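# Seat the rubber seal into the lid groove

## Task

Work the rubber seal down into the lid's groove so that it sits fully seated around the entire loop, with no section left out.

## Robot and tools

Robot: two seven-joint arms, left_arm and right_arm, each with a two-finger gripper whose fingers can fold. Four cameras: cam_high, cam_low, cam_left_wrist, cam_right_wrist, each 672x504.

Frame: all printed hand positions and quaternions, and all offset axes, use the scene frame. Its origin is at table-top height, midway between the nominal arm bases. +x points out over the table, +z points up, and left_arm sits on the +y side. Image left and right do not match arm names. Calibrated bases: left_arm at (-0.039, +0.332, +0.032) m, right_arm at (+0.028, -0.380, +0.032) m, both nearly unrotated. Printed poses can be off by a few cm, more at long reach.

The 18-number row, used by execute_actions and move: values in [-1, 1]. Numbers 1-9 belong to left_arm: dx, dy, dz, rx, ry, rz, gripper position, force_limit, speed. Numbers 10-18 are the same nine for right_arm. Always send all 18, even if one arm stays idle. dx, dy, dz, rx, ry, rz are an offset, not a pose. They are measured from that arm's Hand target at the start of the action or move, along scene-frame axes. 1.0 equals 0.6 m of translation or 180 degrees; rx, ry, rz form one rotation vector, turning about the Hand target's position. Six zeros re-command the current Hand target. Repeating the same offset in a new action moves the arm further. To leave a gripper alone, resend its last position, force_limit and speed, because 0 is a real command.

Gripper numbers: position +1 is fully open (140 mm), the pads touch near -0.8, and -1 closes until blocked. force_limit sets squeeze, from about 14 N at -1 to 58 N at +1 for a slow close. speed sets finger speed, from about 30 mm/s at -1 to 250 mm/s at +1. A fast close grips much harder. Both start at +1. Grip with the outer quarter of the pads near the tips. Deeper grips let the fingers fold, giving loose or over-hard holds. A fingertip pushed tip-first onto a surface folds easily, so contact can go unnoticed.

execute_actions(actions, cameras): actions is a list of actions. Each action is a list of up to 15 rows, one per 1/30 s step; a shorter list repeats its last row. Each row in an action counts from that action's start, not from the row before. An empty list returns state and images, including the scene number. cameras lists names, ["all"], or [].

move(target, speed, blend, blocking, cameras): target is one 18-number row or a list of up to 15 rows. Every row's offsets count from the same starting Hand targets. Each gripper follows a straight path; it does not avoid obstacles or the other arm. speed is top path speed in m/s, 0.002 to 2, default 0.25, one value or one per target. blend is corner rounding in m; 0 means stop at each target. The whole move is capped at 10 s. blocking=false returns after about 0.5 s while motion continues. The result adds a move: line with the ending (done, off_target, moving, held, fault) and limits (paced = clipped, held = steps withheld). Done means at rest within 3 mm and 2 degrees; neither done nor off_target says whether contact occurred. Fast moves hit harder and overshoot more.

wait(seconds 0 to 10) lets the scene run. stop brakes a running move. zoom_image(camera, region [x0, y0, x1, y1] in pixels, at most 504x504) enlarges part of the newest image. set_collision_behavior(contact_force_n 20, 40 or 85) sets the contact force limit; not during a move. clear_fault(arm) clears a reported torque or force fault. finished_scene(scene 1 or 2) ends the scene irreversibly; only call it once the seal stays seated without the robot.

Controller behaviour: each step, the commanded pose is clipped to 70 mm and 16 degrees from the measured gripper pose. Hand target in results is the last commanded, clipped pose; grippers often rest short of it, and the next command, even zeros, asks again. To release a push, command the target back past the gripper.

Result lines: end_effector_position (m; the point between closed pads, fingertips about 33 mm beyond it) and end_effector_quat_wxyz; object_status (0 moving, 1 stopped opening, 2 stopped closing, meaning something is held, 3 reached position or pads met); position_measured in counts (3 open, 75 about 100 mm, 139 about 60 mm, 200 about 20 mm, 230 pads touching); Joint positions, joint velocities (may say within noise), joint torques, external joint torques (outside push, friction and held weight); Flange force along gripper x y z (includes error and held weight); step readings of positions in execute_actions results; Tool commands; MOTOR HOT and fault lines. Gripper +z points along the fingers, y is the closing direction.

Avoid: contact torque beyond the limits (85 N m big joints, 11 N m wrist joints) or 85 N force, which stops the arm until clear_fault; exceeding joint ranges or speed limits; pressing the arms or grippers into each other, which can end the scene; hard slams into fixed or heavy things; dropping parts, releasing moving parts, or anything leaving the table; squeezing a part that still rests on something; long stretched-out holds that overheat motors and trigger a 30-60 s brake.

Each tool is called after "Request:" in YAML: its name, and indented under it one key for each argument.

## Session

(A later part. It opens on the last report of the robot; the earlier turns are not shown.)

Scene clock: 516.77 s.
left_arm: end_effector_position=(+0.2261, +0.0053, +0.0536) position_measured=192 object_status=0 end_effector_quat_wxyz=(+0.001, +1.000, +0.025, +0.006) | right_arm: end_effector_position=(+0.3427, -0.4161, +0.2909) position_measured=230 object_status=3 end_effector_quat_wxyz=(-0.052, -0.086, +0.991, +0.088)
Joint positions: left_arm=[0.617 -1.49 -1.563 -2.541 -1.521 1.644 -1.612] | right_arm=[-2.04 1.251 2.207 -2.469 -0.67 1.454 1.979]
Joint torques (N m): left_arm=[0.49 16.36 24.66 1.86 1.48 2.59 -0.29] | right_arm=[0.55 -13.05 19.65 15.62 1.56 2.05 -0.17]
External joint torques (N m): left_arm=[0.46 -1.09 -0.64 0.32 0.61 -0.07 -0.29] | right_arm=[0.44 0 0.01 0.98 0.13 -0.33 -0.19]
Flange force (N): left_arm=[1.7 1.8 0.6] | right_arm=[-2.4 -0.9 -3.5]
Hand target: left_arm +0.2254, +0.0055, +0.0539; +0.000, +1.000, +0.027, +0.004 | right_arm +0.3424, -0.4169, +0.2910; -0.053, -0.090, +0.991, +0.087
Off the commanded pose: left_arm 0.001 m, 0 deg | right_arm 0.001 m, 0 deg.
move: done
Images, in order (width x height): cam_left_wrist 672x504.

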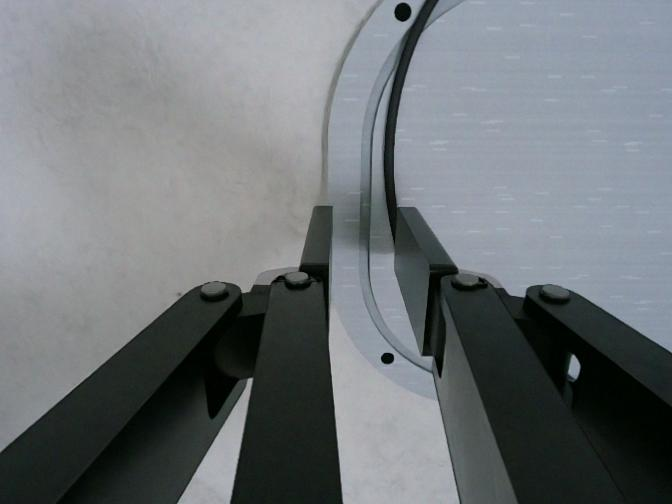

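Request:
move:
  target:
    - [0,0.0,0.01,0,0,0,-0.25,-1,0,0,0,0,0,0,0,-1,-1,-1]
    - [0,0.0,-0.013,0,0,0,-0.25,-1,-1,0,0,0,0,0,0,-1,-1,-1]
    - [0,0.0,-0.0132,0,0,0,-1,0,-1,0,0,0,0,0,0,-1,-1,-1]
  speed: 0.05
  cameras: ["cam_left_wrist"]

Request:
zoom_image:
  camera: "cam_left_wrist"
  region: [250, 80, 480, 380]

Request:
move:
  target: [-0.001,0.0075,-0.017,0,0,0,-1,0,-1,0,0,0,0,0,0,-1,-1,-1]
  speed: 0.02
  cameras: ["cam_left_wrist"]

Request:
zoom_image:
  camera: "cam_left_wrist"
  region: [250, 80, 480, 380]

Scene clock: 530.17 s.
left_arm: end_effector_position=(+0.2241, +0.0066, +0.0460) position_measured=232 object_status=0 end_effector_quat_wxyz=(-0.002, +1.000, +0.025, +0.003) | right_arm: end_effector_position=(+0.3427, -0.4161, +0.2909) position_measured=230 object_status=3 end_effector_quat_wxyz=(-0.052, -0.086, +0.991, +0.088)
Joint positions: left_arm=[0.618 -1.492 -1.583 -2.54 -1.532 1.649 -1.613] | right_arm=[-2.04 1.251 2.207 -2.469 -0.67 1.454 1.979]
Joint torques (N m): left_arm=[1.07 16.35 23.86 1.37 0.49 2.96 -0.16] | right_arm=[0.55 -13.01 19.71 15.61 1.57 2.03 -0.22]
External joint torques (N m): left_arm=[1 -1.16 -1.41 0.24 -0.41 0.32 -0.16] | right_arm=[0.62 -0.09 0.11 0.84 0.16 -0.34 -0.24]
Flange force (N): left_arm=[3.8 1.8 5.8] | right_arm=[-2.6 -0.5 -3.5]
Hand target: left_arm +0.2254, +0.0055, +0.0460; +0.000, +1.000, +0.027, +0.004 | right_arm +0.3424, -0.4169, +0.2910; -0.053, -0.090, +0.991, +0.087
Off the commanded pose: left_arm 0.002 m, 0 deg | right_arm 0.001 m, 0 deg.
move: done
Images, in order (width x height): cam_left_wrist 672x504.

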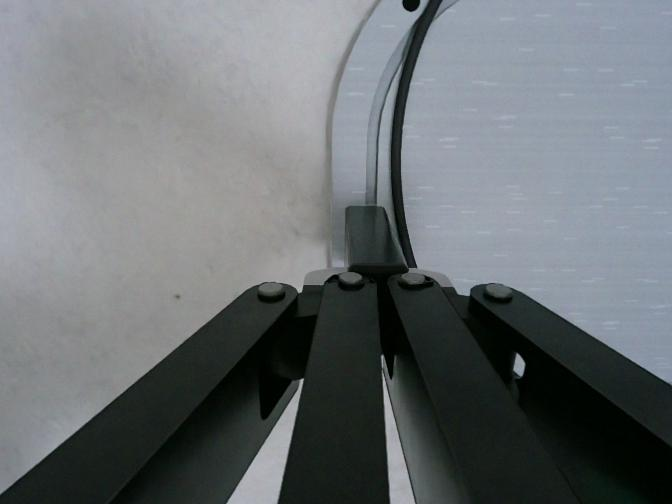

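Scaled by 1.680 from the camera's 672x504 image, which has a finer 960x720 frame.

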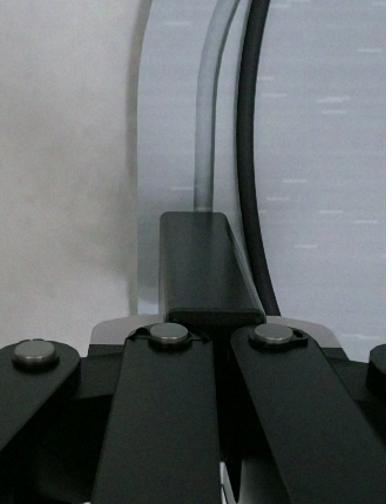

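Scene clock: 531.00 s.
left_arm: end_effector_position=(+0.2233, +0.0092, +0.0392) position_measured=232 object_status=3 end_effector_quat_wxyz=(+0.000, +1.000, +0.029, +0.002) | right_arm: end_effector_position=(+0.3427, -0.4161, +0.2909) position_measured=230 object_status=3 end_effector_quat_wxyz=(-0.052, -0.086, +0.991, +0.088)
Joint positions: left_arm=[0.616 -1.493 -1.6 -2.55 -1.553 1.657 -1.611] | right_arm=[-2.04 1.251 2.207 -2.469 -0.67 1.454 1.979]
Joint velocities: left_arm=[-0.003 -0.001 0.001 0 -0.003 0.001 0.004] | right_arm=[within noise]
Joint torques (N m): left_arm=[1.59 15.13 18.22 1.22 -0.69 3.6 0.14] | right_arm=[0.52 -13.04 19.64 15.63 1.57 2.04 -0.22]
External joint torques (N m): left_arm=[1.57 -2.24 -6.92 0.37 -1.57 0.96 0.14] | right_arm=[0.55 -0.07 0.04 0.89 0.16 -0.33 -0.24]
Flange force (N): left_arm=[6.7 2.4 25.0] | right_arm=[-2.6 -0.7 -3.5]
Hand target: left_arm +0.2248, +0.0100, +0.0358; +0.000, +1.000, +0.027, +0.004 | right_arm +0.3424, -0.4169, +0.2910; -0.053, -0.090, +0.991, +0.087
Off the commanded pose: left_arm 0.004 m, 0 deg | right_arm 0.001 m, 0 deg.
move: off_target (left_arm)
Images, in order (width x height): cam_left_wrist 672x504.

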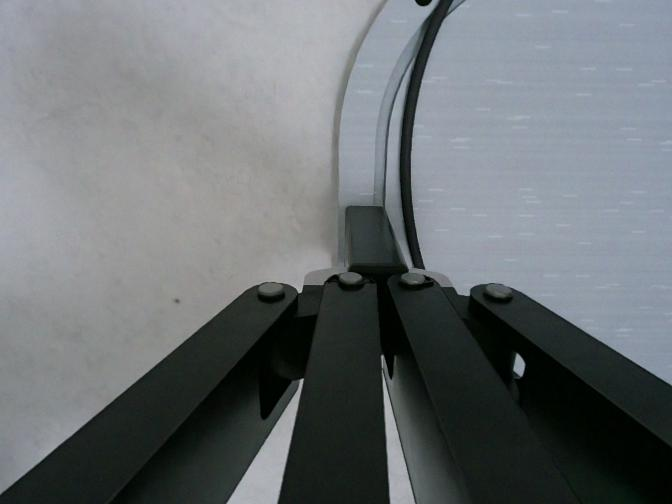

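Scaled by 1.680 from the camera's 672x504 image, which has a finer 960x720 frame.

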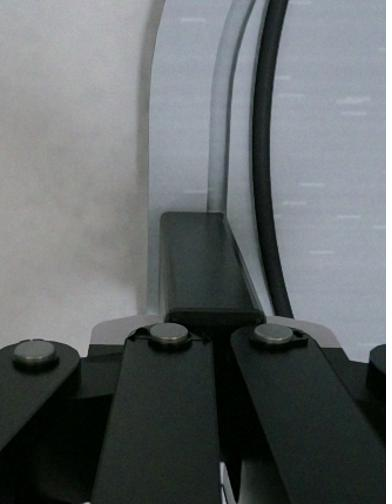

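Request:
move:
  target:
    - [0,0.0,0.043,0,0,0,-1,-1,0,0,0,0,0,0,0,-1,-1,-1]
    - [0,-0.0325,0.043,0,0,0,-0.45,-1,0,0,0,0,0,0,0,-1,-1,-1]
  speed: 0.06
  cameras: ["cam_left_wrist","cam_high"]

Request:
zoom_image:
  camera: "cam_high"
  region: [230, 190, 360, 280]

Scene clock: 539.93 s.
left_arm: end_effector_position=(+0.2253, -0.0103, +0.0620) position_measured=186 object_status=0 end_effector_quat_wxyz=(+0.002, +1.000, +0.024, +0.006) | right_arm: end_effector_position=(+0.3427, -0.4161, +0.2909) position_measured=230 object_status=3 end_effector_quat_wxyz=(-0.052, -0.086, +0.991, +0.088)
Joint positions: left_arm=[0.622 -1.49 -1.544 -2.504 -1.503 1.631 -1.641] | right_arm=[-2.04 1.251 2.207 -2.469 -0.67 1.454 1.979]
Joint torques (N m): left_arm=[1.03 16.86 24.37 2.25 1.3 2.57 -0.27] | right_arm=[0.53 -13.09 19.7 15.59 1.56 2.05 -0.21]
External joint torques (N m): left_arm=[0.92 -1.16 -1.48 0.4 0.42 -0.09 -0.27] | right_arm=[0.44 -0.03 0.02 0.89 0.14 -0.33 -0.23]
Flange force (N): left_arm=[3.5 2.6 3.3] | right_arm=[-2.3 -0.9 -3.3]
Hand target: left_arm +0.2248, -0.0095, +0.0616; +0.000, +1.000, +0.027, +0.004 | right_arm +0.3424, -0.4169, +0.2910; -0.053, -0.090, +0.991, +0.087
Off the commanded pose: left_arm 0.001 m, 0 deg | right_arm 0.001 m, 0 deg.
move: done
Images, in order (width x height): cam_high 672x504, cam_left_wrist 672x504.

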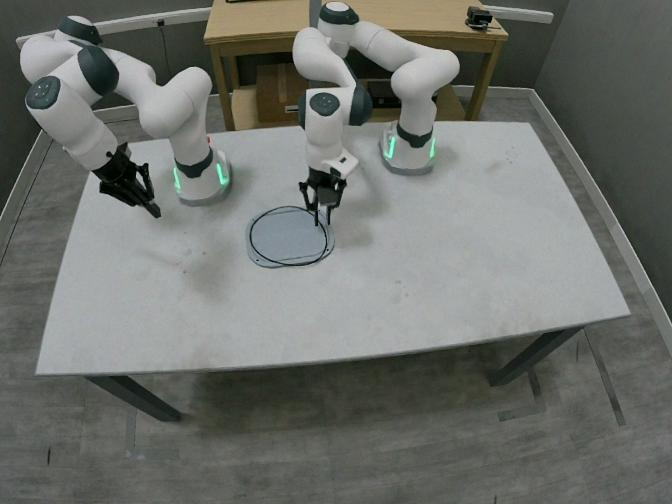

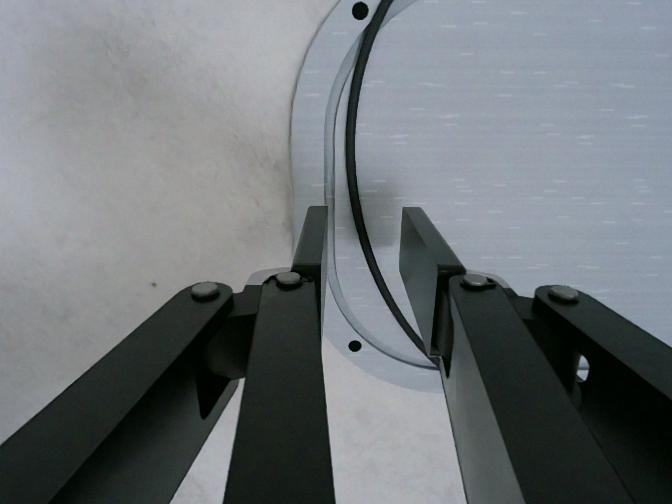

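Scaled by 3.877 from the camera's 672x504 image, which has a finer 960x720 frame.

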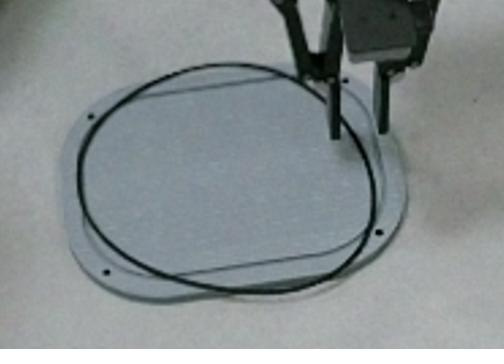

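Request:
move:
  target:
    - [0,-0.002,-0.026,0,0,0,-0.45,-1,0,0,0,0,0,0,0,-1,-1,-1]
    - [0,-0.002,-0.0262,0,0,0,-1,0,-1,0,0,0,0,0,0,-1,-1,-1]
  speed: 0.05

Request:
wait:
  seconds: 1
  cameras: ["cam_left_wrist"]

Request:
move:
  target:
    - [0,0.002,0.003,0,0,0,-1,0,-1,0,0,0,0,0,0,-1,-1,-1]
    - [0,0.027,0.003,0,0,0,-1,0,-1,0,0,0,0,0,0,-1,-1,-1]
  speed: 0.03
  cameras: ["cam_left_wrist"]

Request:
zoom_image:
  camera: "cam_left_wrist"
  region: [250, 80, 480, 380]

Scene clock: 549.13 s.
left_arm: end_effector_position=(+0.2236, -0.0095, +0.0458) position_measured=232 object_status=0 end_effector_quat_wxyz=(-0.002, +1.000, +0.024, +0.003) | right_arm: end_effector_position=(+0.3427, -0.4161, +0.2909) position_measured=230 object_status=3 end_effector_quat_wxyz=(-0.052, -0.086, +0.991, +0.088)
Joint positions: left_arm=[0.626 -1.494 -1.585 -2.502 -1.532 1.647 -1.642] | right_arm=[-2.04 1.251 2.207 -2.469 -0.67 1.454 1.979]
Joint torques (N m): left_arm=[1.11 16.93 24.38 1.51 0.52 2.97 -0.26] | right_arm=[0.52 -13.01 19.65 15.64 1.58 2.04 -0.19]
External joint torques (N m): left_arm=[1.19 -1.29 -1.57 0.27 -0.36 0.33 -0.26] | right_arm=[0.41 0.01 -0.02 0.98 0.15 -0.34 -0.21]
Flange force (N): left_arm=[4.2 2.4 6.1] | right_arm=[-2.4 -1.0 -3.5]
Hand target: left_arm +0.2248, -0.0107, +0.0459; +0.000, +1.000, +0.027, +0.004 | right_arm +0.3424, -0.4169, +0.2910; -0.053, -0.090, +0.991, +0.087
Off the commanded pose: left_arm 0.002 m, 0 deg | right_arm 0.001 m, 0 deg.
move: done

Scene clock: 550.13 s.
left_arm: end_effector_position=(+0.2236, -0.0095, +0.0458) position_measured=232 object_status=3 end_effector_quat_wxyz=(-0.002, +1.000, +0.024, +0.003) | right_arm: end_effector_position=(+0.3427, -0.4161, +0.2909) position_measured=230 object_status=3 end_effector_quat_wxyz=(-0.052, -0.086, +0.991, +0.088)
Joint positions: left_arm=[0.626 -1.494 -1.585 -2.502 -1.532 1.647 -1.642] | right_arm=[-2.04 1.251 2.207 -2.469 -0.67 1.454 1.979]
Joint torques (N m): left_arm=[1.09 16.99 24.44 1.52 0.53 2.96 -0.24] | right_arm=[0.51 -13.05 19.68 15.66 1.58 2.04 -0.16]
External joint torques (N m): left_arm=[1.11 -1.21 -1.55 0.29 -0.35 0.31 -0.24] | right_arm=[0.55 -0.09 0.02 0.91 0.17 -0.33 -0.18]
Flange force (N): left_arm=[4.0 2.3 5.9] | right_arm=[-2.7 -0.6 -3.5]
Hand target: left_arm +0.2248, -0.0107, +0.0459; +0.000, +1.000, +0.027, +0.004 | right_arm +0.3424, -0.4169, +0.2910; -0.053, -0.090, +0.991, +0.087
Tool commands: left_gripper/position=-1.0 left_gripper/force_limit=+0.0 left_gripper/speed=-1.0 right_gripper/position=-1.0 right_gripper/force_limit=-1.0 right_gripper/speed=-1.0
Off the commanded pose: left_arm 0.002 m, 0 deg | right_arm 0.001 m, 0 deg.
wait: 1.00 s; at rest by 0.17 s
Images, in order (width x height): cam_left_wrist 672x504.

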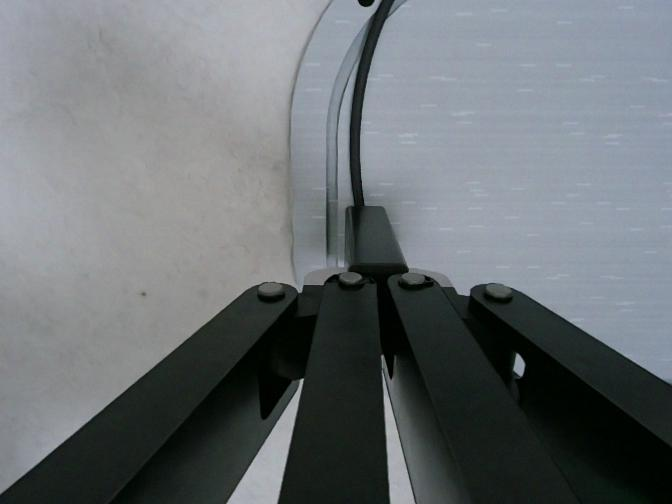

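Scene clock: 551.93 s.
left_arm: end_effector_position=(+0.2248, +0.0058, +0.0472) position_measured=232 object_status=3 end_effector_quat_wxyz=(-0.001, +1.000, +0.030, +0.004) | right_arm: end_effector_position=(+0.3427, -0.4161, +0.2909) position_measured=230 object_status=3 end_effector_quat_wxyz=(-0.052, -0.086, +0.991, +0.088)
Joint positions: left_arm=[0.618 -1.494 -1.58 -2.539 -1.532 1.647 -1.623] | right_arm=[-2.04 1.251 2.207 -2.469 -0.67 1.454 1.979]
Joint velocities: left_arm=[0 0.001 -0.001 0 -0.002 0 0.006] | right_arm=[within noise]
Joint torques (N m): left_arm=[-0.06 16.39 24.66 0.69 1 2.75 0.19] | right_arm=[0.56 -13.04 19.65 15.6 1.59 2.04 -0.21]
External joint torques (N m): left_arm=[-0.08 -1.15 -0.75 -0.51 0.12 0.1 0.19] | right_arm=[0.65 -0.14 0.05 0.86 0.17 -0.32 -0.23]
Flange force (N): left_arm=[-0.8 -1.6 2.2] | right_arm=[-2.9 -0.5 -3.5]
Hand target: left_arm +0.2248, +0.0055, +0.0477; +0.000, +1.000, +0.027, +0.004 | right_arm +0.3424, -0.4169, +0.2910; -0.053, -0.090, +0.991, +0.087
Off the commanded pose: left_arm 0.001 m, 0 deg | right_arm 0.001 m, 0 deg.
move: done
Images, in order (width x height): cam_left_wrist 672x504.

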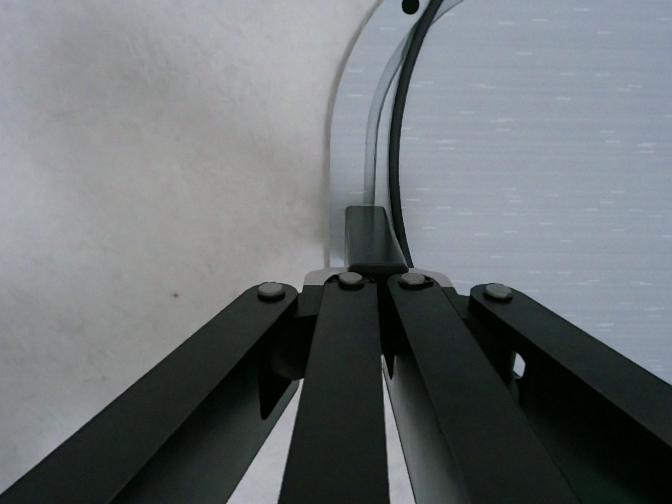

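Scaled by 1.680 from the camera's 672x504 image, which has a finer 960x720 frame.

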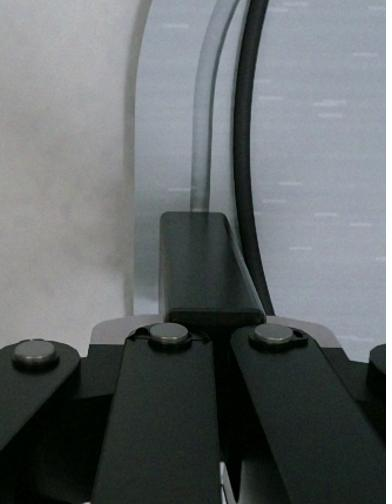

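Request:
move:
  target:
    - [0,0,0.01,0,0,0,-1,0,0,0,0,0,0,0,0,-1,-1,-1]
    - [0,-0.026,0.01,0,0,0,-0.45,-1,0,0,0,0,0,0,0,-1,-1,-1]
    - [0,-0.026,-0.011,0,0,0,-0.45,-1,-1,0,0,0,0,0,0,-1,-1,-1]
    - [0,-0.026,-0.0112,0,0,0,-1,0,-1,0,0,0,0,0,0,-1,-1,-1]
  speed: 0.05

Request:
wait:
  seconds: 1
  cameras: ["cam_left_wrist"]

Scene clock: 563.30 s.
left_arm: end_effector_position=(+0.2236, -0.0089, +0.0409) position_measured=228 object_status=0 end_effector_quat_wxyz=(-0.002, +1.000, +0.025, +0.003) | right_arm: end_effector_position=(+0.3427, -0.4161, +0.2909) position_measured=230 object_status=3 end_effector_quat_wxyz=(-0.052, -0.086, +0.991, +0.088)
Joint positions: left_arm=[0.627 -1.496 -1.597 -2.503 -1.544 1.652 -1.641] | right_arm=[-2.04 1.251 2.207 -2.469 -0.67 1.454 1.979]
Joint torques (N m): left_arm=[1.12 16.88 24.29 1.22 0.51 2.95 -0.16] | right_arm=[0.55 -13.02 19.61 15.63 1.57 2.04 -0.16]
External joint torques (N m): left_arm=[1.16 -1.34 -1.62 0.25 -0.37 0.32 -0.16] | right_arm=[0.58 -0.09 0.01 0.88 0.16 -0.34 -0.18]
Flange force (N): left_arm=[4.2 2.1 6.3] | right_arm=[-2.7 -0.6 -3.4]
Hand target: left_arm +0.2248, -0.0101, +0.0410; +0.000, +1.000, +0.027, +0.004 | right_arm +0.3424, -0.4169, +0.2910; -0.053, -0.090, +0.991, +0.087
Off the commanded pose: left_arm 0.002 m, 0 deg | right_arm 0.001 m, 0 deg.
move: done

Scene clock: 564.30 s.
left_arm: end_effector_position=(+0.2236, -0.0089, +0.0409) position_measured=228 object_status=2 end_effector_quat_wxyz=(-0.002, +1.000, +0.025, +0.003) | right_arm: end_effector_position=(+0.3427, -0.4161, +0.2909) position_measured=230 object_status=3 end_effector_quat_wxyz=(-0.052, -0.086, +0.991, +0.088)
Joint positions: left_arm=[0.627 -1.496 -1.597 -2.503 -1.544 1.652 -1.641] | right_arm=[-2.04 1.251 2.207 -2.469 -0.67 1.454 1.979]
Joint torques (N m): left_arm=[1.08 16.95 24.33 1.23 0.51 2.97 -0.17] | right_arm=[0.52 -13.06 19.67 15.63 1.58 2.04 -0.15]
External joint torques (N m): left_arm=[1.16 -1.26 -1.64 0.25 -0.37 0.32 -0.17] | right_arm=[0.52 -0.1 0.02 0.85 0.17 -0.35 -0.17]
Flange force (N): left_arm=[4.2 2.1 6.3] | right_arm=[-2.5 -0.6 -3.4]
Hand target: left_arm +0.2248, -0.0101, +0.0410; +0.000, +1.000, +0.027, +0.004 | right_arm +0.3424, -0.4169, +0.2910; -0.053, -0.090, +0.991, +0.087
Tool commands: left_gripper/position=-1.0 left_gripper/force_limit=+0.0 left_gripper/speed=-1.0 right_gripper/position=-1.0 right_gripper/force_limit=-1.0 right_gripper/speed=-1.0
Off the commanded pose: left_arm 0.002 m, 0 deg | right_arm 0.001 m, 0 deg.
wait: 1.00 s; at rest by 0.17 s
Images, in order (width x height): cam_left_wrist 672x504.

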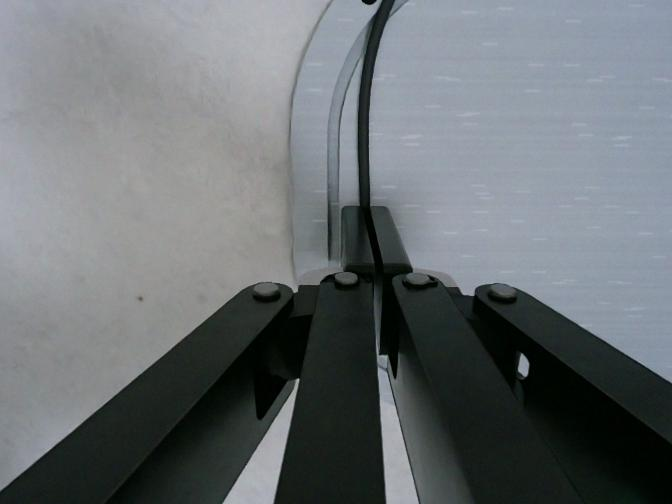

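Request:
move:
  target:
    - [0,0,0.005,0,0,0,-1,0,-1,0,0,0,0,0,0,-1,-1,-1]
    - [0,0.026,0.005,0,0,0,-1,0,-1,0,0,0,0,0,0,-1,-1,-1]
  speed: 0.05
  cameras: ["cam_left_wrist"]

Request:
zoom_image:
  camera: "cam_left_wrist"
  region: [200, 60, 500, 360]

Scene clock: 588.53 s.
left_arm: end_effector_position=(+0.2255, +0.0052, +0.0436) position_measured=228 object_status=2 end_effector_quat_wxyz=(+0.000, +1.000, +0.030, +0.005) | right_arm: end_effector_position=(+0.3427, -0.4161, +0.2909) position_measured=230 object_status=3 end_effector_quat_wxyz=(-0.052, -0.086, +0.991, +0.088)
Joint positions: left_arm=[0.619 -1.496 -1.589 -2.539 -1.544 1.652 -1.622] | right_arm=[-2.04 1.251 2.207 -2.469 -0.67 1.454 1.979]
Joint velocities: left_arm=[0 -0.001 -0.001 -0.001 -0.001 0 0.006] | right_arm=[within noise]
Joint torques (N m): left_arm=[-0.08 16.43 24.69 0.45 1.02 2.75 0.24] | right_arm=[0.53 -13.09 19.66 15.66 1.57 2.04 -0.22]
External joint torques (N m): left_arm=[-0.18 -1.09 -0.66 -0.48 0.14 0.09 0.24] | right_arm=[0.48 -0.05 -0.02 0.95 0.15 -0.34 -0.24]
Flange force (N): left_arm=[-1.0 -1.7 1.9] | right_arm=[-2.6 -0.9 -3.5]
Hand target: left_arm +0.2248, +0.0055, +0.0440; +0.000, +1.000, +0.027, +0.004 | right_arm +0.3424, -0.4169, +0.2910; -0.053, -0.090, +0.991, +0.087
Off the commanded pose: left_arm 0.001 m, 0 deg | right_arm 0.001 m, 0 deg.
move: done
Images, in order (width x height): cam_left_wrist 672x504.

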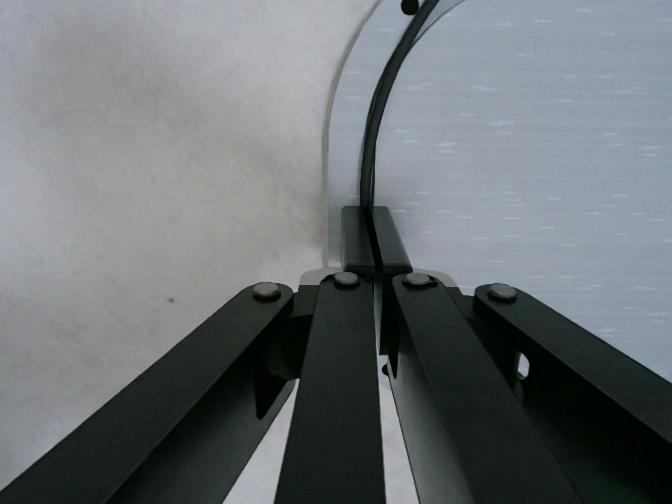

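Scaled by 1.680 from the camera's 672x504 image, which has a finer 960x720 frame.

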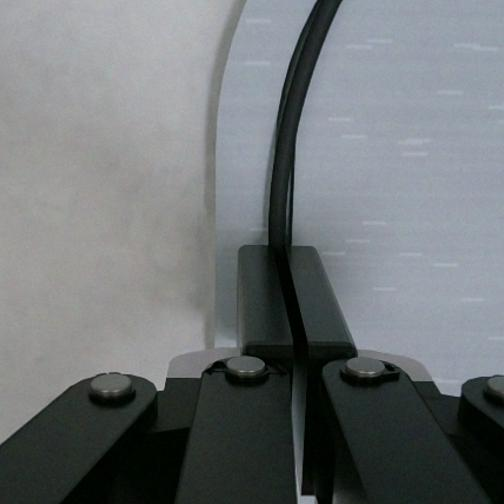

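Request:
move:
  target:
    - [0,0.004,-0.014,0,0,0,-1,0,-1,0,0,0,0,0,0,-1,-1,-1]
    - [0,0.004,-0.014,0,0,0,-0.6,0,0,0,0,0,0,0,0,-1,-1,-1]
  speed: 0.04
  cameras: ["cam_left_wrist"]

Request:
zoom_image:
  camera: "cam_left_wrist"
  region: [200, 0, 500, 300]

Scene clock: 593.23 s.
left_arm: end_effector_position=(+0.2247, +0.0075, +0.0380) position_measured=205 object_status=3 end_effector_quat_wxyz=(+0.000, +1.000, +0.029, +0.005) | right_arm: end_effector_position=(+0.3427, -0.4161, +0.2909) position_measured=230 object_status=3 end_effector_quat_wxyz=(-0.052, -0.086, +0.991, +0.088)
Joint positions: left_arm=[0.617 -1.497 -1.604 -2.546 -1.558 1.66 -1.615] | right_arm=[-2.04 1.251 2.207 -2.469 -0.67 1.454 1.979]
Joint torques (N m): left_arm=[1.27 15.98 20.37 0.61 0.3 2.94 0.16] | right_arm=[0.53 -13.03 19.7 15.58 1.56 2.05 -0.16]
External joint torques (N m): left_arm=[1.21 -1.46 -4.92 -0.09 -0.58 0.27 0.16] | right_arm=[0.59 -0.12 0.11 0.81 0.15 -0.33 -0.18]
Flange force (N): left_arm=[4.5 0.8 15.9] | right_arm=[-2.5 -0.4 -3.4]
Hand target: left_arm +0.2248, +0.0079, +0.0356; +0.000, +1.000, +0.027, +0.004 | right_arm +0.3424, -0.4169, +0.2910; -0.053, -0.090, +0.991, +0.087
Off the commanded pose: left_arm 0.002 m, 0 deg | right_arm 0.001 m, 0 deg.
move: done; target 2's new numbers were sent with left_arm's hand 0.005 m and 0 deg from that target
Images, in order (width x height): cam_left_wrist 672x504.

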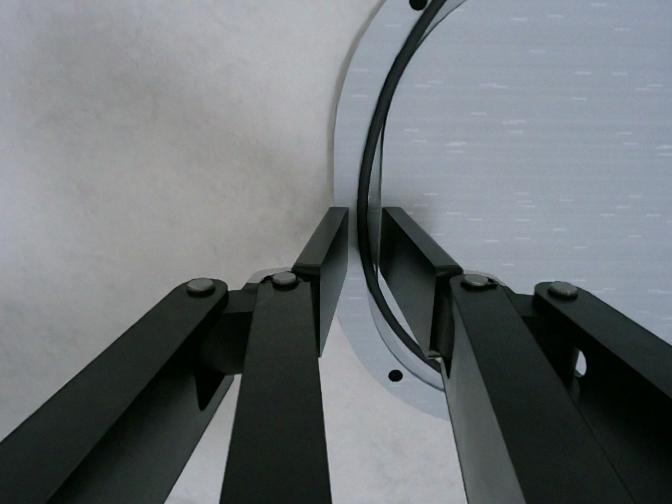

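Scaled by 1.680 from the camera's 672x504 image, which has a finer 960x720 frame.

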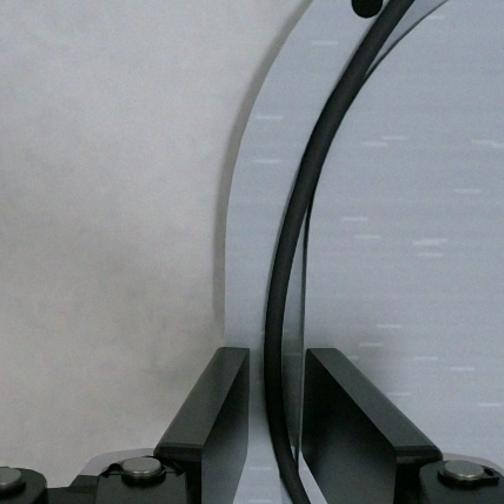

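Request:
move:
  target:
    - [0,0,0.0055,0,0,0,-1,0,-1,0,0,0,0,0,0,-1,-1,-1]
    - [0,0,0.009,0,0,0,-1,0,-1,0,0,0,0,0,0,-1,-1,-1]
    - [0,-0.0035,0.009,0,0,0,-1,0,-1,0,0,0,0,0,0,-1,-1,-1]
    - [0,-0.003,-0.002,0,0,0,-1,0,-1,0,0,0,0,0,0,-1,-1,-1]
    - [0,-0.003,-0.002,0,0,0,-0.55,0,0,0,0,0,0,0,0,-1,-1,-1]
  speed: 0.04
  cameras: ["cam_left_wrist"]

Request:
zoom_image:
  camera: "cam_left_wrist"
  region: [200, 0, 500, 300]

Scene clock: 603.60 s.
left_arm: end_effector_position=(+0.2251, +0.0055, +0.0368) position_measured=199 object_status=3 end_effector_quat_wxyz=(+0.001, +1.000, +0.027, +0.005) | right_arm: end_effector_position=(+0.3427, -0.4161, +0.2909) position_measured=230 object_status=3 end_effector_quat_wxyz=(-0.052, -0.086, +0.991, +0.088)
Joint positions: left_arm=[0.618 -1.497 -1.608 -2.541 -1.561 1.664 -1.615] | right_arm=[-2.04 1.251 2.207 -2.469 -0.67 1.454 1.979]
Joint torques (N m): left_arm=[1.31 16.2 20.42 0.62 0.59 2.71 0.05] | right_arm=[0.47 -13.08 19.67 15.64 1.58 2.03 -0.2]
External joint torques (N m): left_arm=[1.34 -1.32 -4.88 -0.07 -0.29 0.05 0.05] | right_arm=[0.54 -0.17 0.05 0.88 0.17 -0.34 -0.22]
Flange force (N): left_arm=[4.8 1.1 14.8] | right_arm=[-2.7 -0.6 -3.6]
Hand target: left_arm +0.2248, +0.0061, +0.0344; +0.000, +1.000, +0.027, +0.004 | right_arm +0.3424, -0.4169, +0.2910; -0.053, -0.090, +0.991, +0.087
Off the commanded pose: left_arm 0.002 m, 0 deg | right_arm 0.001 m, 0 deg.
move: done; target 5's new numbers were sent with left_arm's hand 0.005 m and 0 deg from that target
Images, in order (width x height): cam_left_wrist 672x504.

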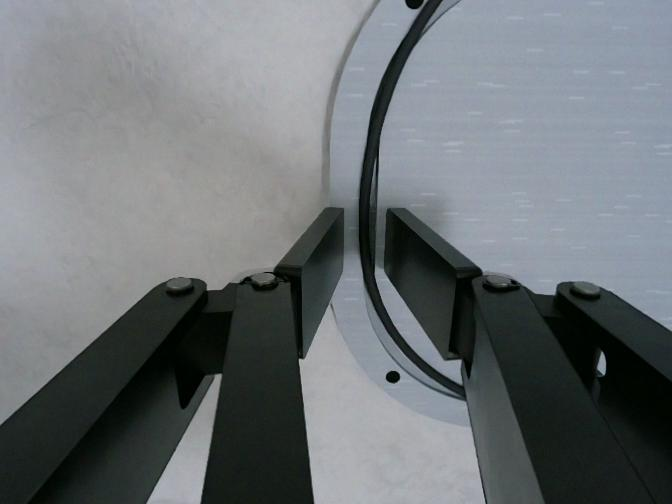

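Scaled by 1.680 from the camera's 672x504 image, which has a finer 960x720 frame.

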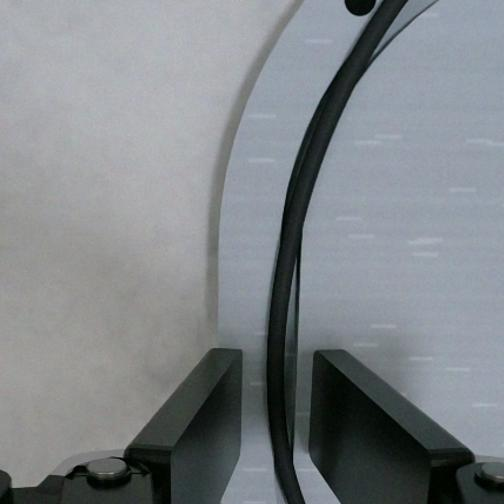

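Request:
move:
  target:
    - [0,0,0.0065,0,0,0,-1,0,-1,0,0,0,0,0,0,-1,-1,-1]
    - [0,0,0.01,0,0,0,-1,0,-1,0,0,0,0,0,0,-1,-1,-1]
    - [0,-0.0025,0.01,0,0,0,-1,0,-1,0,0,0,0,0,0,-1,-1,-1]
    - [0,-0.002,-0.001,0,0,0,-1,0,-1,0,0,0,0,0,0,-1,-1,-1]
    - [0,-0.002,-0.001,0,0,0,-0.55,0,0,0,0,0,0,0,0,-1,-1,-1]
  speed: 0.04
  cameras: ["cam_left_wrist"]

Request:
zoom_image:
  camera: "cam_left_wrist"
  region: [200, 0, 500, 300]

Scene clock: 615.77 s.
left_arm: end_effector_position=(+0.2252, +0.0044, +0.0362) position_measured=199 object_status=3 end_effector_quat_wxyz=(+0.001, +1.000, +0.026, +0.006) | right_arm: end_effector_position=(+0.3427, -0.4161, +0.2909) position_measured=230 object_status=3 end_effector_quat_wxyz=(-0.052, -0.086, +0.991, +0.088)
Joint positions: left_arm=[0.619 -1.497 -1.61 -2.538 -1.562 1.665 -1.615] | right_arm=[-2.04 1.251 2.207 -2.469 -0.67 1.454 1.979]
Joint torques (N m): left_arm=[1.34 16.2 20.9 0.58 0.67 2.67 -0.09] | right_arm=[0.52 -13.07 19.65 15.63 1.58 2.06 -0.18]
External joint torques (N m): left_arm=[1.41 -1.43 -4.5 -0.09 -0.2 0.01 -0.09] | right_arm=[0.49 -0.06 -0.01 0.93 0.16 -0.32 -0.21]
Flange force (N): left_arm=[4.7 1.3 13.5] | right_arm=[-2.6 -0.8 -3.4]
Hand target: left_arm +0.2248, +0.0049, +0.0338; +0.000, +1.000, +0.027, +0.004 | right_arm +0.3424, -0.4169, +0.2910; -0.053, -0.090, +0.991, +0.087
Off the commanded pose: left_arm 0.003 m, 0 deg | right_arm 0.001 m, 0 deg.
move: done; target 5's new numbers were sent with left_arm's hand 0.005 m and 0 deg from that target
Images, in order (width x height): cam_left_wrist 672x504.

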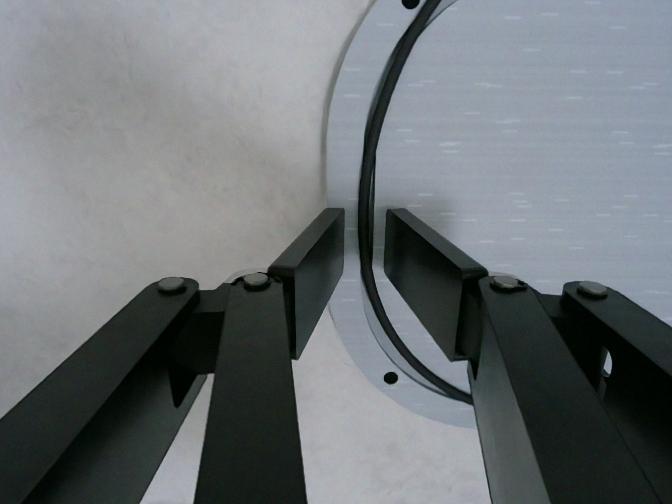

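Scaled by 1.680 from the camera's 672x504 image, which has a finer 960x720 frame.

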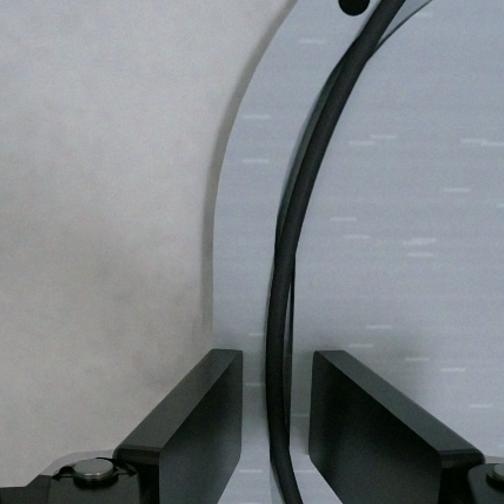

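Request:
move:
  target:
    - [0,0,0.007,0,0,0,-1,0,-1,0,0,0,0,0,0,-1,-1,-1]
    - [0,0,0.0105,0,0,0,-1,0,-1,0,0,0,0,0,0,-1,-1,-1]
    - [0,-0.0025,0.0105,0,0,0,-1,0,-1,0,0,0,0,0,0,-1,-1,-1]
    - [0,-0.0015,-0.001,0,0,0,-1,0,-1,0,0,0,0,0,0,-1,-1,-1]
    - [0,-0.0015,-0.001,0,0,0,-0.55,0,0,0,0,0,0,0,0,-1,-1,-1]
  speed: 0.04
  cameras: ["cam_left_wrist"]

Request:
zoom_image:
  camera: "cam_left_wrist"
  region: [200, 0, 500, 300]

Scene clock: 626.10 s.
left_arm: end_effector_position=(+0.2252, +0.0034, +0.0356) position_measured=199 object_status=3 end_effector_quat_wxyz=(+0.001, +1.000, +0.025, +0.006) | right_arm: end_effector_position=(+0.3427, -0.4161, +0.2909) position_measured=230 object_status=3 end_effector_quat_wxyz=(-0.052, -0.086, +0.991, +0.088)
Joint positions: left_arm=[0.619 -1.498 -1.612 -2.536 -1.564 1.665 -1.615] | right_arm=[-2.04 1.251 2.207 -2.469 -0.67 1.454 1.979]
Joint torques (N m): left_arm=[1.31 16.26 20.71 0.47 0.65 2.71 -0.11] | right_arm=[0.47 -13.05 19.57 15.63 1.57 2.03 -0.17]
External joint torques (N m): left_arm=[1.33 -1.35 -4.77 -0.13 -0.22 0.03 -0.11] | right_arm=[0.48 -0.09 -0.08 0.88 0.15 -0.35 -0.19]
Flange force (N): left_arm=[4.3 1.2 14.2] | right_arm=[-2.7 -0.8 -3.3]
Hand target: left_arm +0.2248, +0.0040, +0.0332; +0.000, +1.000, +0.027, +0.004 | right_arm +0.3424, -0.4169, +0.2910; -0.053, -0.090, +0.991, +0.087
Off the commanded pose: left_arm 0.003 m, 0 deg | right_arm 0.001 m, 0 deg.
move: done; target 5's new numbers were sent with left_arm's hand 0.006 m and 0 deg from that target
Images, in order (width x height): cam_left_wrist 672x504.

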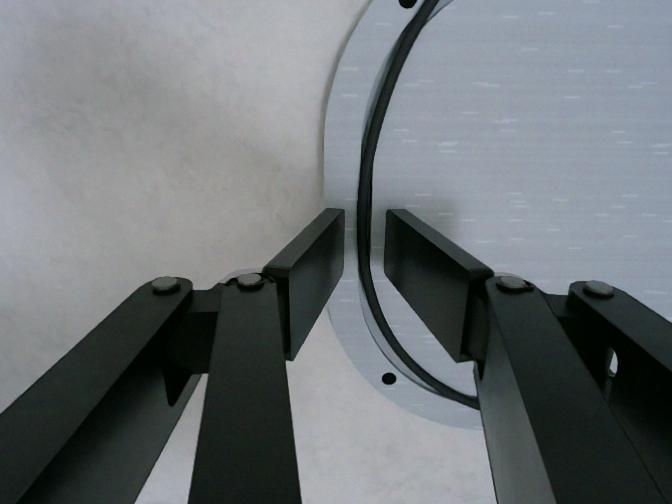

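Scaled by 1.680 from the camera's 672x504 image, which has a finer 960x720 frame.

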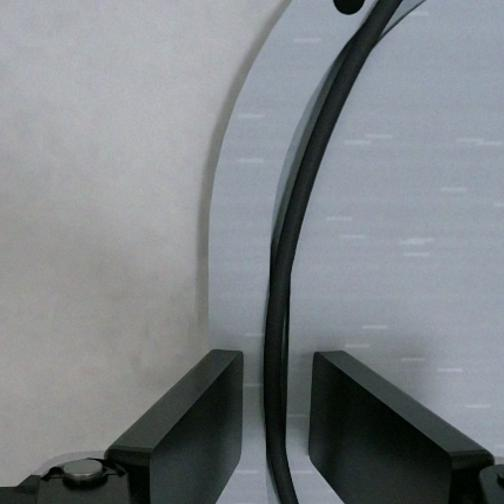

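Request:
move:
  target:
    - [0,-0.002,0.03,0,0,0,-0.55,0,0,0,0,0,0,0,0,-1,-1,-1]
    - [0,-0.002,0.03,0,0,0,-1,0,-1,0,0,0,0,0,0,-1,-1,-1]
    - [0,0.003,0.001,0,0,0,-1,0,-1,0,0,0,0,0,0,-1,-1,-1]
  speed: 0.06
  cameras: ["cam_left_wrist"]

Request:
zoom_image:
  camera: "cam_left_wrist"
  region: [200, 0, 500, 300]

Scene clock: 633.53 s.
left_arm: end_effector_position=(+0.2242, +0.0046, +0.0394) position_measured=232 object_status=3 end_effector_quat_wxyz=(+0.001, +1.000, +0.028, +0.004) | right_arm: end_effector_position=(+0.3427, -0.4161, +0.2909) position_measured=230 object_status=3 end_effector_quat_wxyz=(-0.052, -0.086, +0.991, +0.088)
Joint positions: left_arm=[0.617 -1.497 -1.6 -2.541 -1.556 1.656 -1.617] | right_arm=[-2.04 1.251 2.207 -2.469 -0.67 1.454 1.979]
Joint torques (N m): left_arm=[1.93 14.93 15.29 1.66 -1.17 3.6 0.13] | right_arm=[0.57 -13.03 19.62 15.62 1.59 2.04 -0.16]
External joint torques (N m): left_arm=[1.96 -2.63 -10.09 0.83 -2.04 0.95 0.13] | right_arm=[0.56 -0.03 0.01 0.93 0.17 -0.33 -0.18]
Flange force (N): left_arm=[8.9 4.1 34.8] | right_arm=[-2.7 -0.6 -3.5]
Hand target: left_arm +0.2248, +0.0058, +0.0338; +0.000, +1.000, +0.027, +0.004 | right_arm +0.3424, -0.4169, +0.2910; -0.053, -0.090, +0.991, +0.087
Off the commanded pose: left_arm 0.006 m, 0 deg | right_arm 0.001 m, 0 deg.
move: off_target (left_arm)
Images, in order (width x height): cam_left_wrist 672x504.

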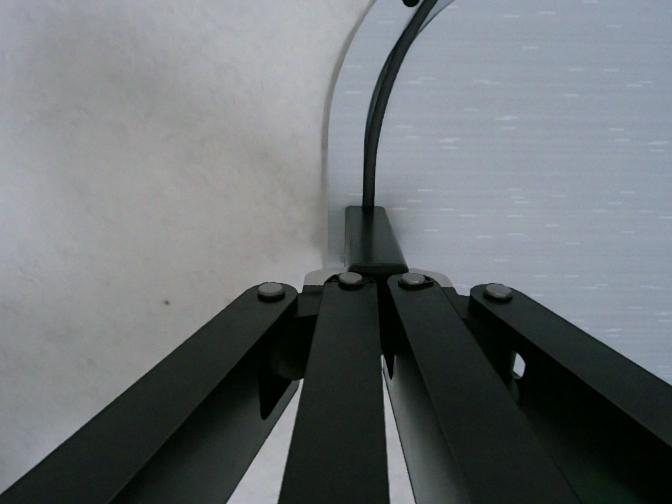

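Scaled by 1.680 from the camera's 672x504 image, which has a finer 960x720 frame.

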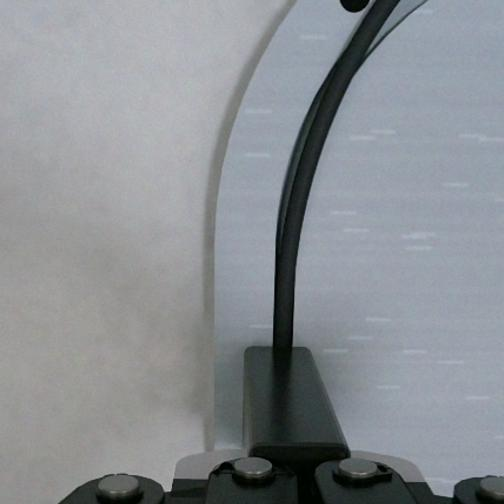

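Request:
move:
  target:
    - [0,0,0.022,0,0,0,-1,0,-1,0,0,0,0,0,0,-1,-1,-1]
    - [0.01,0.0005,0.018,0,0,0,-1,0,-1,0,0,0,0,0,0,-1,-1,-1]
    - [0.01,0.0005,0.0,0,0,0,-1,0,-1,0,0,0,0,0,0,-1,-1,-1]
    - [0.01,0.0005,0.018,0,0,0,-1,0,-1,0,0,0,0,0,0,-1,-1,-1]
    - [0.02,0.001,0.018,0,0,0,-1,0,-1,0,0,0,0,0,0,-1,-1,-1]
    - [0.02,0.001,0.0,0,0,0,-1,0,-1,0,0,0,0,0,0,-1,-1,-1]
  blend: [0.003,0.003,0,0.003,0.003,0]
  speed: 0.05
  cameras: ["cam_left_wrist"]

Request:
zoom_image:
  camera: "cam_left_wrist"
  region: [200, 0, 500, 300]

Scene clock: 645.87 s.
left_arm: end_effector_position=(+0.2361, +0.0056, +0.0394) position_measured=232 object_status=3 end_effector_quat_wxyz=(+0.001, +1.000, +0.029, +0.004) | right_arm: end_effector_position=(+0.3427, -0.4161, +0.2909) position_measured=230 object_status=3 end_effector_quat_wxyz=(-0.052, -0.086, +0.991, +0.088)
Joint positions: left_arm=[0.658 -1.498 -1.601 -2.519 -1.555 1.656 -1.601] | right_arm=[-2.04 1.251 2.207 -2.469 -0.67 1.454 1.979]
Joint torques (N m): left_arm=[2.22 15.32 15.88 2.03 -1.32 3.55 0.17] | right_arm=[0.55 -13.1 19.66 15.63 1.58 2.04 -0.24]
External joint torques (N m): left_arm=[2.21 -2.61 -9.82 1.21 -2.18 0.9 0.17] | right_arm=[0.54 -0.11 0.03 0.93 0.17 -0.33 -0.26]
Flange force (N): left_arm=[10.4 4.9 33.9] | right_arm=[-2.7 -0.8 -3.6]
Hand target: left_arm +0.2368, +0.0064, +0.0338; +0.000, +1.000, +0.027, +0.004 | right_arm +0.3424, -0.4169, +0.2910; -0.053, -0.090, +0.991, +0.087
Off the commanded pose: left_arm 0.006 m, 0 deg | right_arm 0.001 m, 0 deg.
move: off_target (left_arm)
Images, in order (width x height): cam_left_wrist 672x504.

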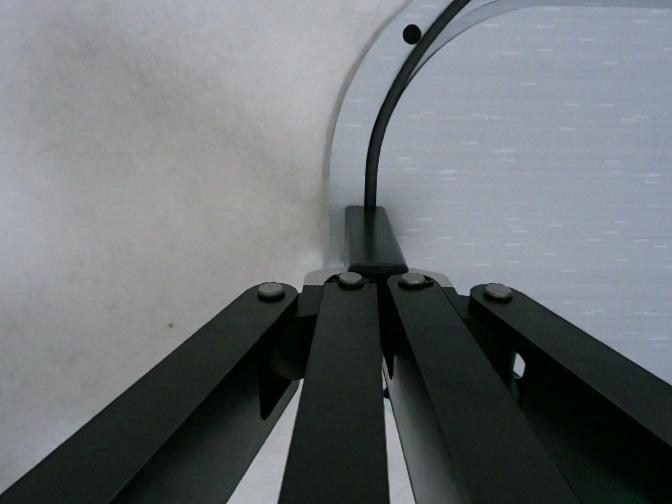

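Scaled by 1.680 from the camera's 672x504 image, which has a finer 960x720 frame.

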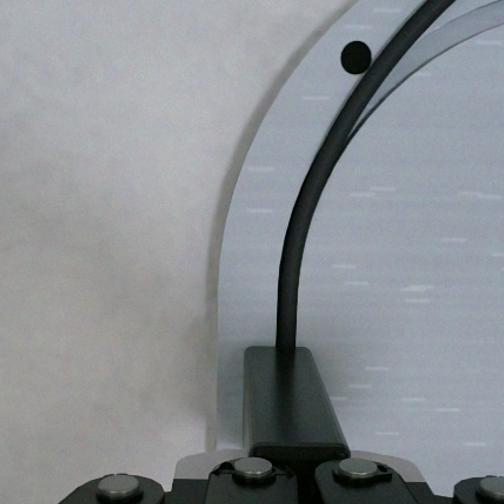

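Request:
move:
  target:
    - [0.006,0.0003,0.013,0,0,0,-1,0,-1,0,0,0,0,0,0,-1,-1,-1]
    - [0.0117,0.0006,0.012,0,0,0,-1,0,-1,0,0,0,0,0,0,-1,-1,-1]
    - [0.0117,0.0006,0,0,0,0,-1,0,-1,0,0,0,0,0,0,-1,-1,-1]
    - [0.0175,0.0009,0.013,0,0,0,-1,0,-1,0,0,0,0,0,0,-1,-1,-1]
    - [0.0233,0.0012,0.012,0,0,0,-1,0,-1,0,0,0,0,0,0,-1,-1,-1]
    - [0.0233,0.0012,0,0,0,0,-1,0,-1,0,0,0,0,0,0,-1,-1,-1]
    - [0.0292,0.0015,0.013,0,0,0,-1,0,-1,0,0,0,0,0,0,-1,-1,-1]
    - [0.035,0.0018,0.012,0,0,0,-1,0,-1,0,0,0,0,0,0,-1,-1,-1]
    - [0.035,0.0018,0,0,0,0,-1,0,-1,0,0,0,0,0,0,-1,-1,-1]
  blend: [0.003,0.003,0,0.003,0.003,0,0.003,0.003,0]
  speed: 0.08
  cameras: ["cam_left_wrist"]

Request:
zoom_image:
  camera: "cam_left_wrist"
  region: [200, 0, 500, 300]

Scene clock: 660.57 s.
left_arm: end_effector_position=(+0.2565, +0.0046, +0.0395) position_measured=232 object_status=3 end_effector_quat_wxyz=(+0.003, +1.000, +0.028, +0.004) | right_arm: end_effector_position=(+0.3427, -0.4161, +0.2909) position_measured=230 object_status=3 end_effector_quat_wxyz=(-0.052, -0.086, +0.991, +0.088)
Joint positions: left_arm=[0.728 -1.501 -1.602 -2.479 -1.559 1.653 -1.569] | right_arm=[-2.04 1.251 2.207 -2.469 -0.67 1.454 1.979]
Joint velocities: left_arm=[0 -0.001 0 -0.001 0.001 0.001 0.006] | right_arm=[within noise]
Joint torques (N m): left_arm=[3.12 15.43 16.89 1.23 -0.19 3.44 0.25] | right_arm=[0.57 -12.97 19.64 15.62 1.57 2.04 -0.17]
External joint torques (N m): left_arm=[3.11 -3.27 -9.54 0.44 -1.05 0.78 0.25] | right_arm=[0.63 -0.04 -0.02 0.84 0.16 -0.34 -0.19]
Flange force (N): left_arm=[12.2 3.0 29.9] | right_arm=[-2.7 -0.6 -3.3]
Hand target: left_arm +0.2578, +0.0075, +0.0338; +0.000, +1.000, +0.027, +0.004 | right_arm +0.3424, -0.4169, +0.2910; -0.053, -0.090, +0.991, +0.087
Off the commanded pose: left_arm 0.007 m, 0 deg | right_arm 0.001 m, 0 deg.
move: off_target (left_arm); blend cut to 0.0017 m at target 1, 0.0017 m at target 2, 0.0018 m at target 4, 0.0018 m at target 5, 0.0018 m at target 7, 0.0018 m at target 8
Images, in order (width x height): cam_left_wrist 672x504.

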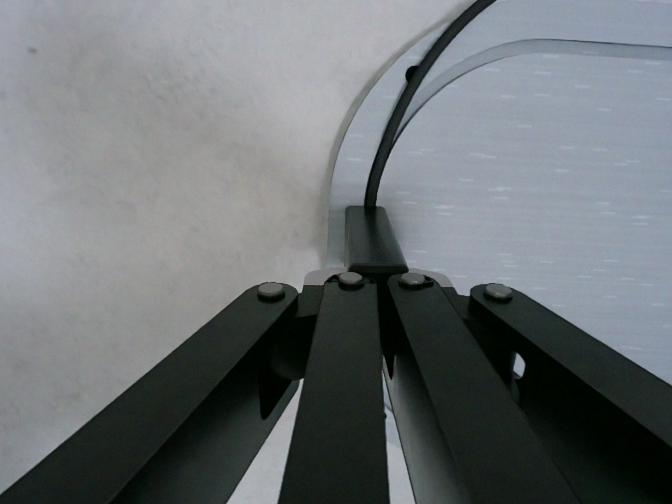

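Scaled by 1.680 from the camera's 672x504 image, which has a finer 960x720 frame.

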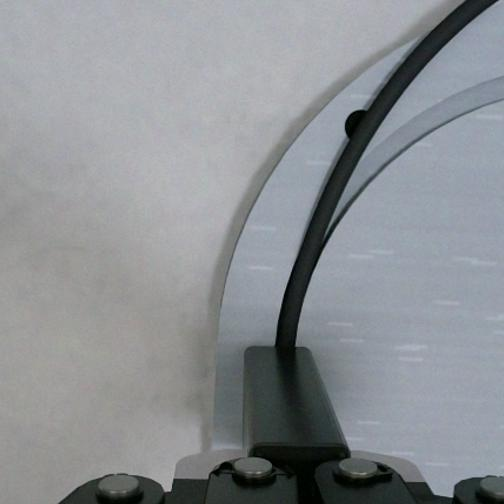

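Request:
move:
  target:
    - [0.004,0,0.015,0,0,0,-1,0,-1,0,0,0,0,0,0,-1,-1,-1]
    - [0.0083,-0.0017,0,0,0,0,-1,0,-1,0,0,0,0,0,0,-1,-1,-1]
    - [0.0134,-0.002,0.017,0,0,0,-1,0,-1,0,0,0,0,0,0,-1,-1,-1]
    - [0.0185,-0.0022,0,0,0,0,-1,0,-1,0,0,0,0,0,0,-1,-1,-1]
    - [0.0236,-0.003,0.017,0,0,0,-1,0,-1,0,0,0,0,0,0,-1,-1,-1]
    - [0.0287,-0.0035,0,0,0,0,-1,0,-1,0,0,0,0,0,0,-1,-1,-1]
  blend: [0.001,0,0.001,0,0.001,0]
  speed: 0.08
  cameras: ["cam_left_wrist"]

Request:
zoom_image:
  camera: "cam_left_wrist"
  region: [250, 0, 550, 300]

Scene clock: 679.33 s.
left_arm: end_effector_position=(+0.2741, +0.0034, +0.0395) position_measured=232 object_status=3 end_effector_quat_wxyz=(+0.002, +1.000, +0.029, +0.005) | right_arm: end_effector_position=(+0.3427, -0.4161, +0.2909) position_measured=230 object_status=3 end_effector_quat_wxyz=(-0.052, -0.086, +0.991, +0.088)
Joint positions: left_arm=[0.788 -1.503 -1.603 -2.437 -1.557 1.652 -1.552] | right_arm=[-2.04 1.251 2.207 -2.469 -0.67 1.454 1.979]
Joint velocities: left_arm=[0.002 -0.001 -0.001 0.002 0 0.001 0.006] | right_arm=[within noise]
Joint torques (N m): left_arm=[2.86 16.23 17.7 1.43 -0.4 3.36 0.13] | right_arm=[0.55 -13.03 19.66 15.62 1.58 2.03 -0.16]
External joint torques (N m): left_arm=[2.79 -3.26 -9.35 0.66 -1.26 0.7 0.13] | right_arm=[0.52 -0.07 0.03 0.9 0.16 -0.35 -0.18]
Flange force (N): left_arm=[11.2 3.4 28.9] | right_arm=[-2.5 -0.7 -3.5]
Hand target: left_arm +0.2750, +0.0054, +0.0338; +0.000, +1.000, +0.027, +0.004 | right_arm +0.3424, -0.4169, +0.2910; -0.053, -0.090, +0.991, +0.087
Off the commanded pose: left_arm 0.006 m, 0 deg | right_arm 0.001 m, 0 deg.
move: off_target (left_arm)
Images, in order (width x height): cam_left_wrist 672x504.

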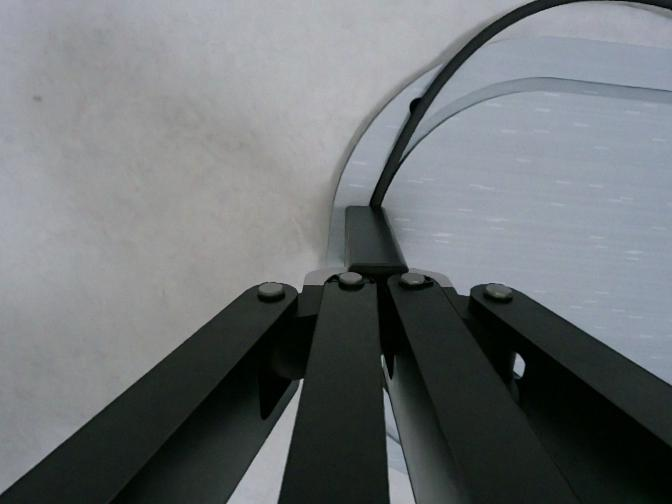

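Scaled by 1.680 from the camera's 672x504 image, which has a finer 960x720 frame.

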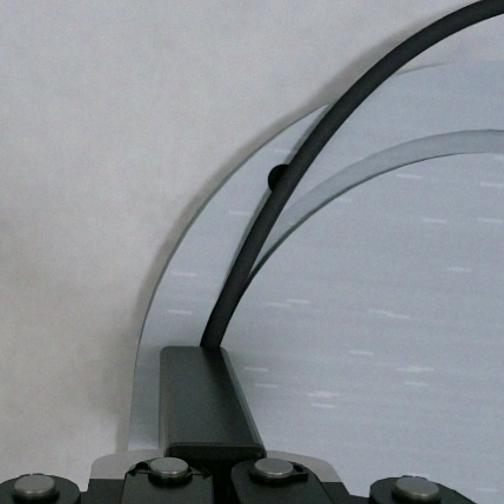

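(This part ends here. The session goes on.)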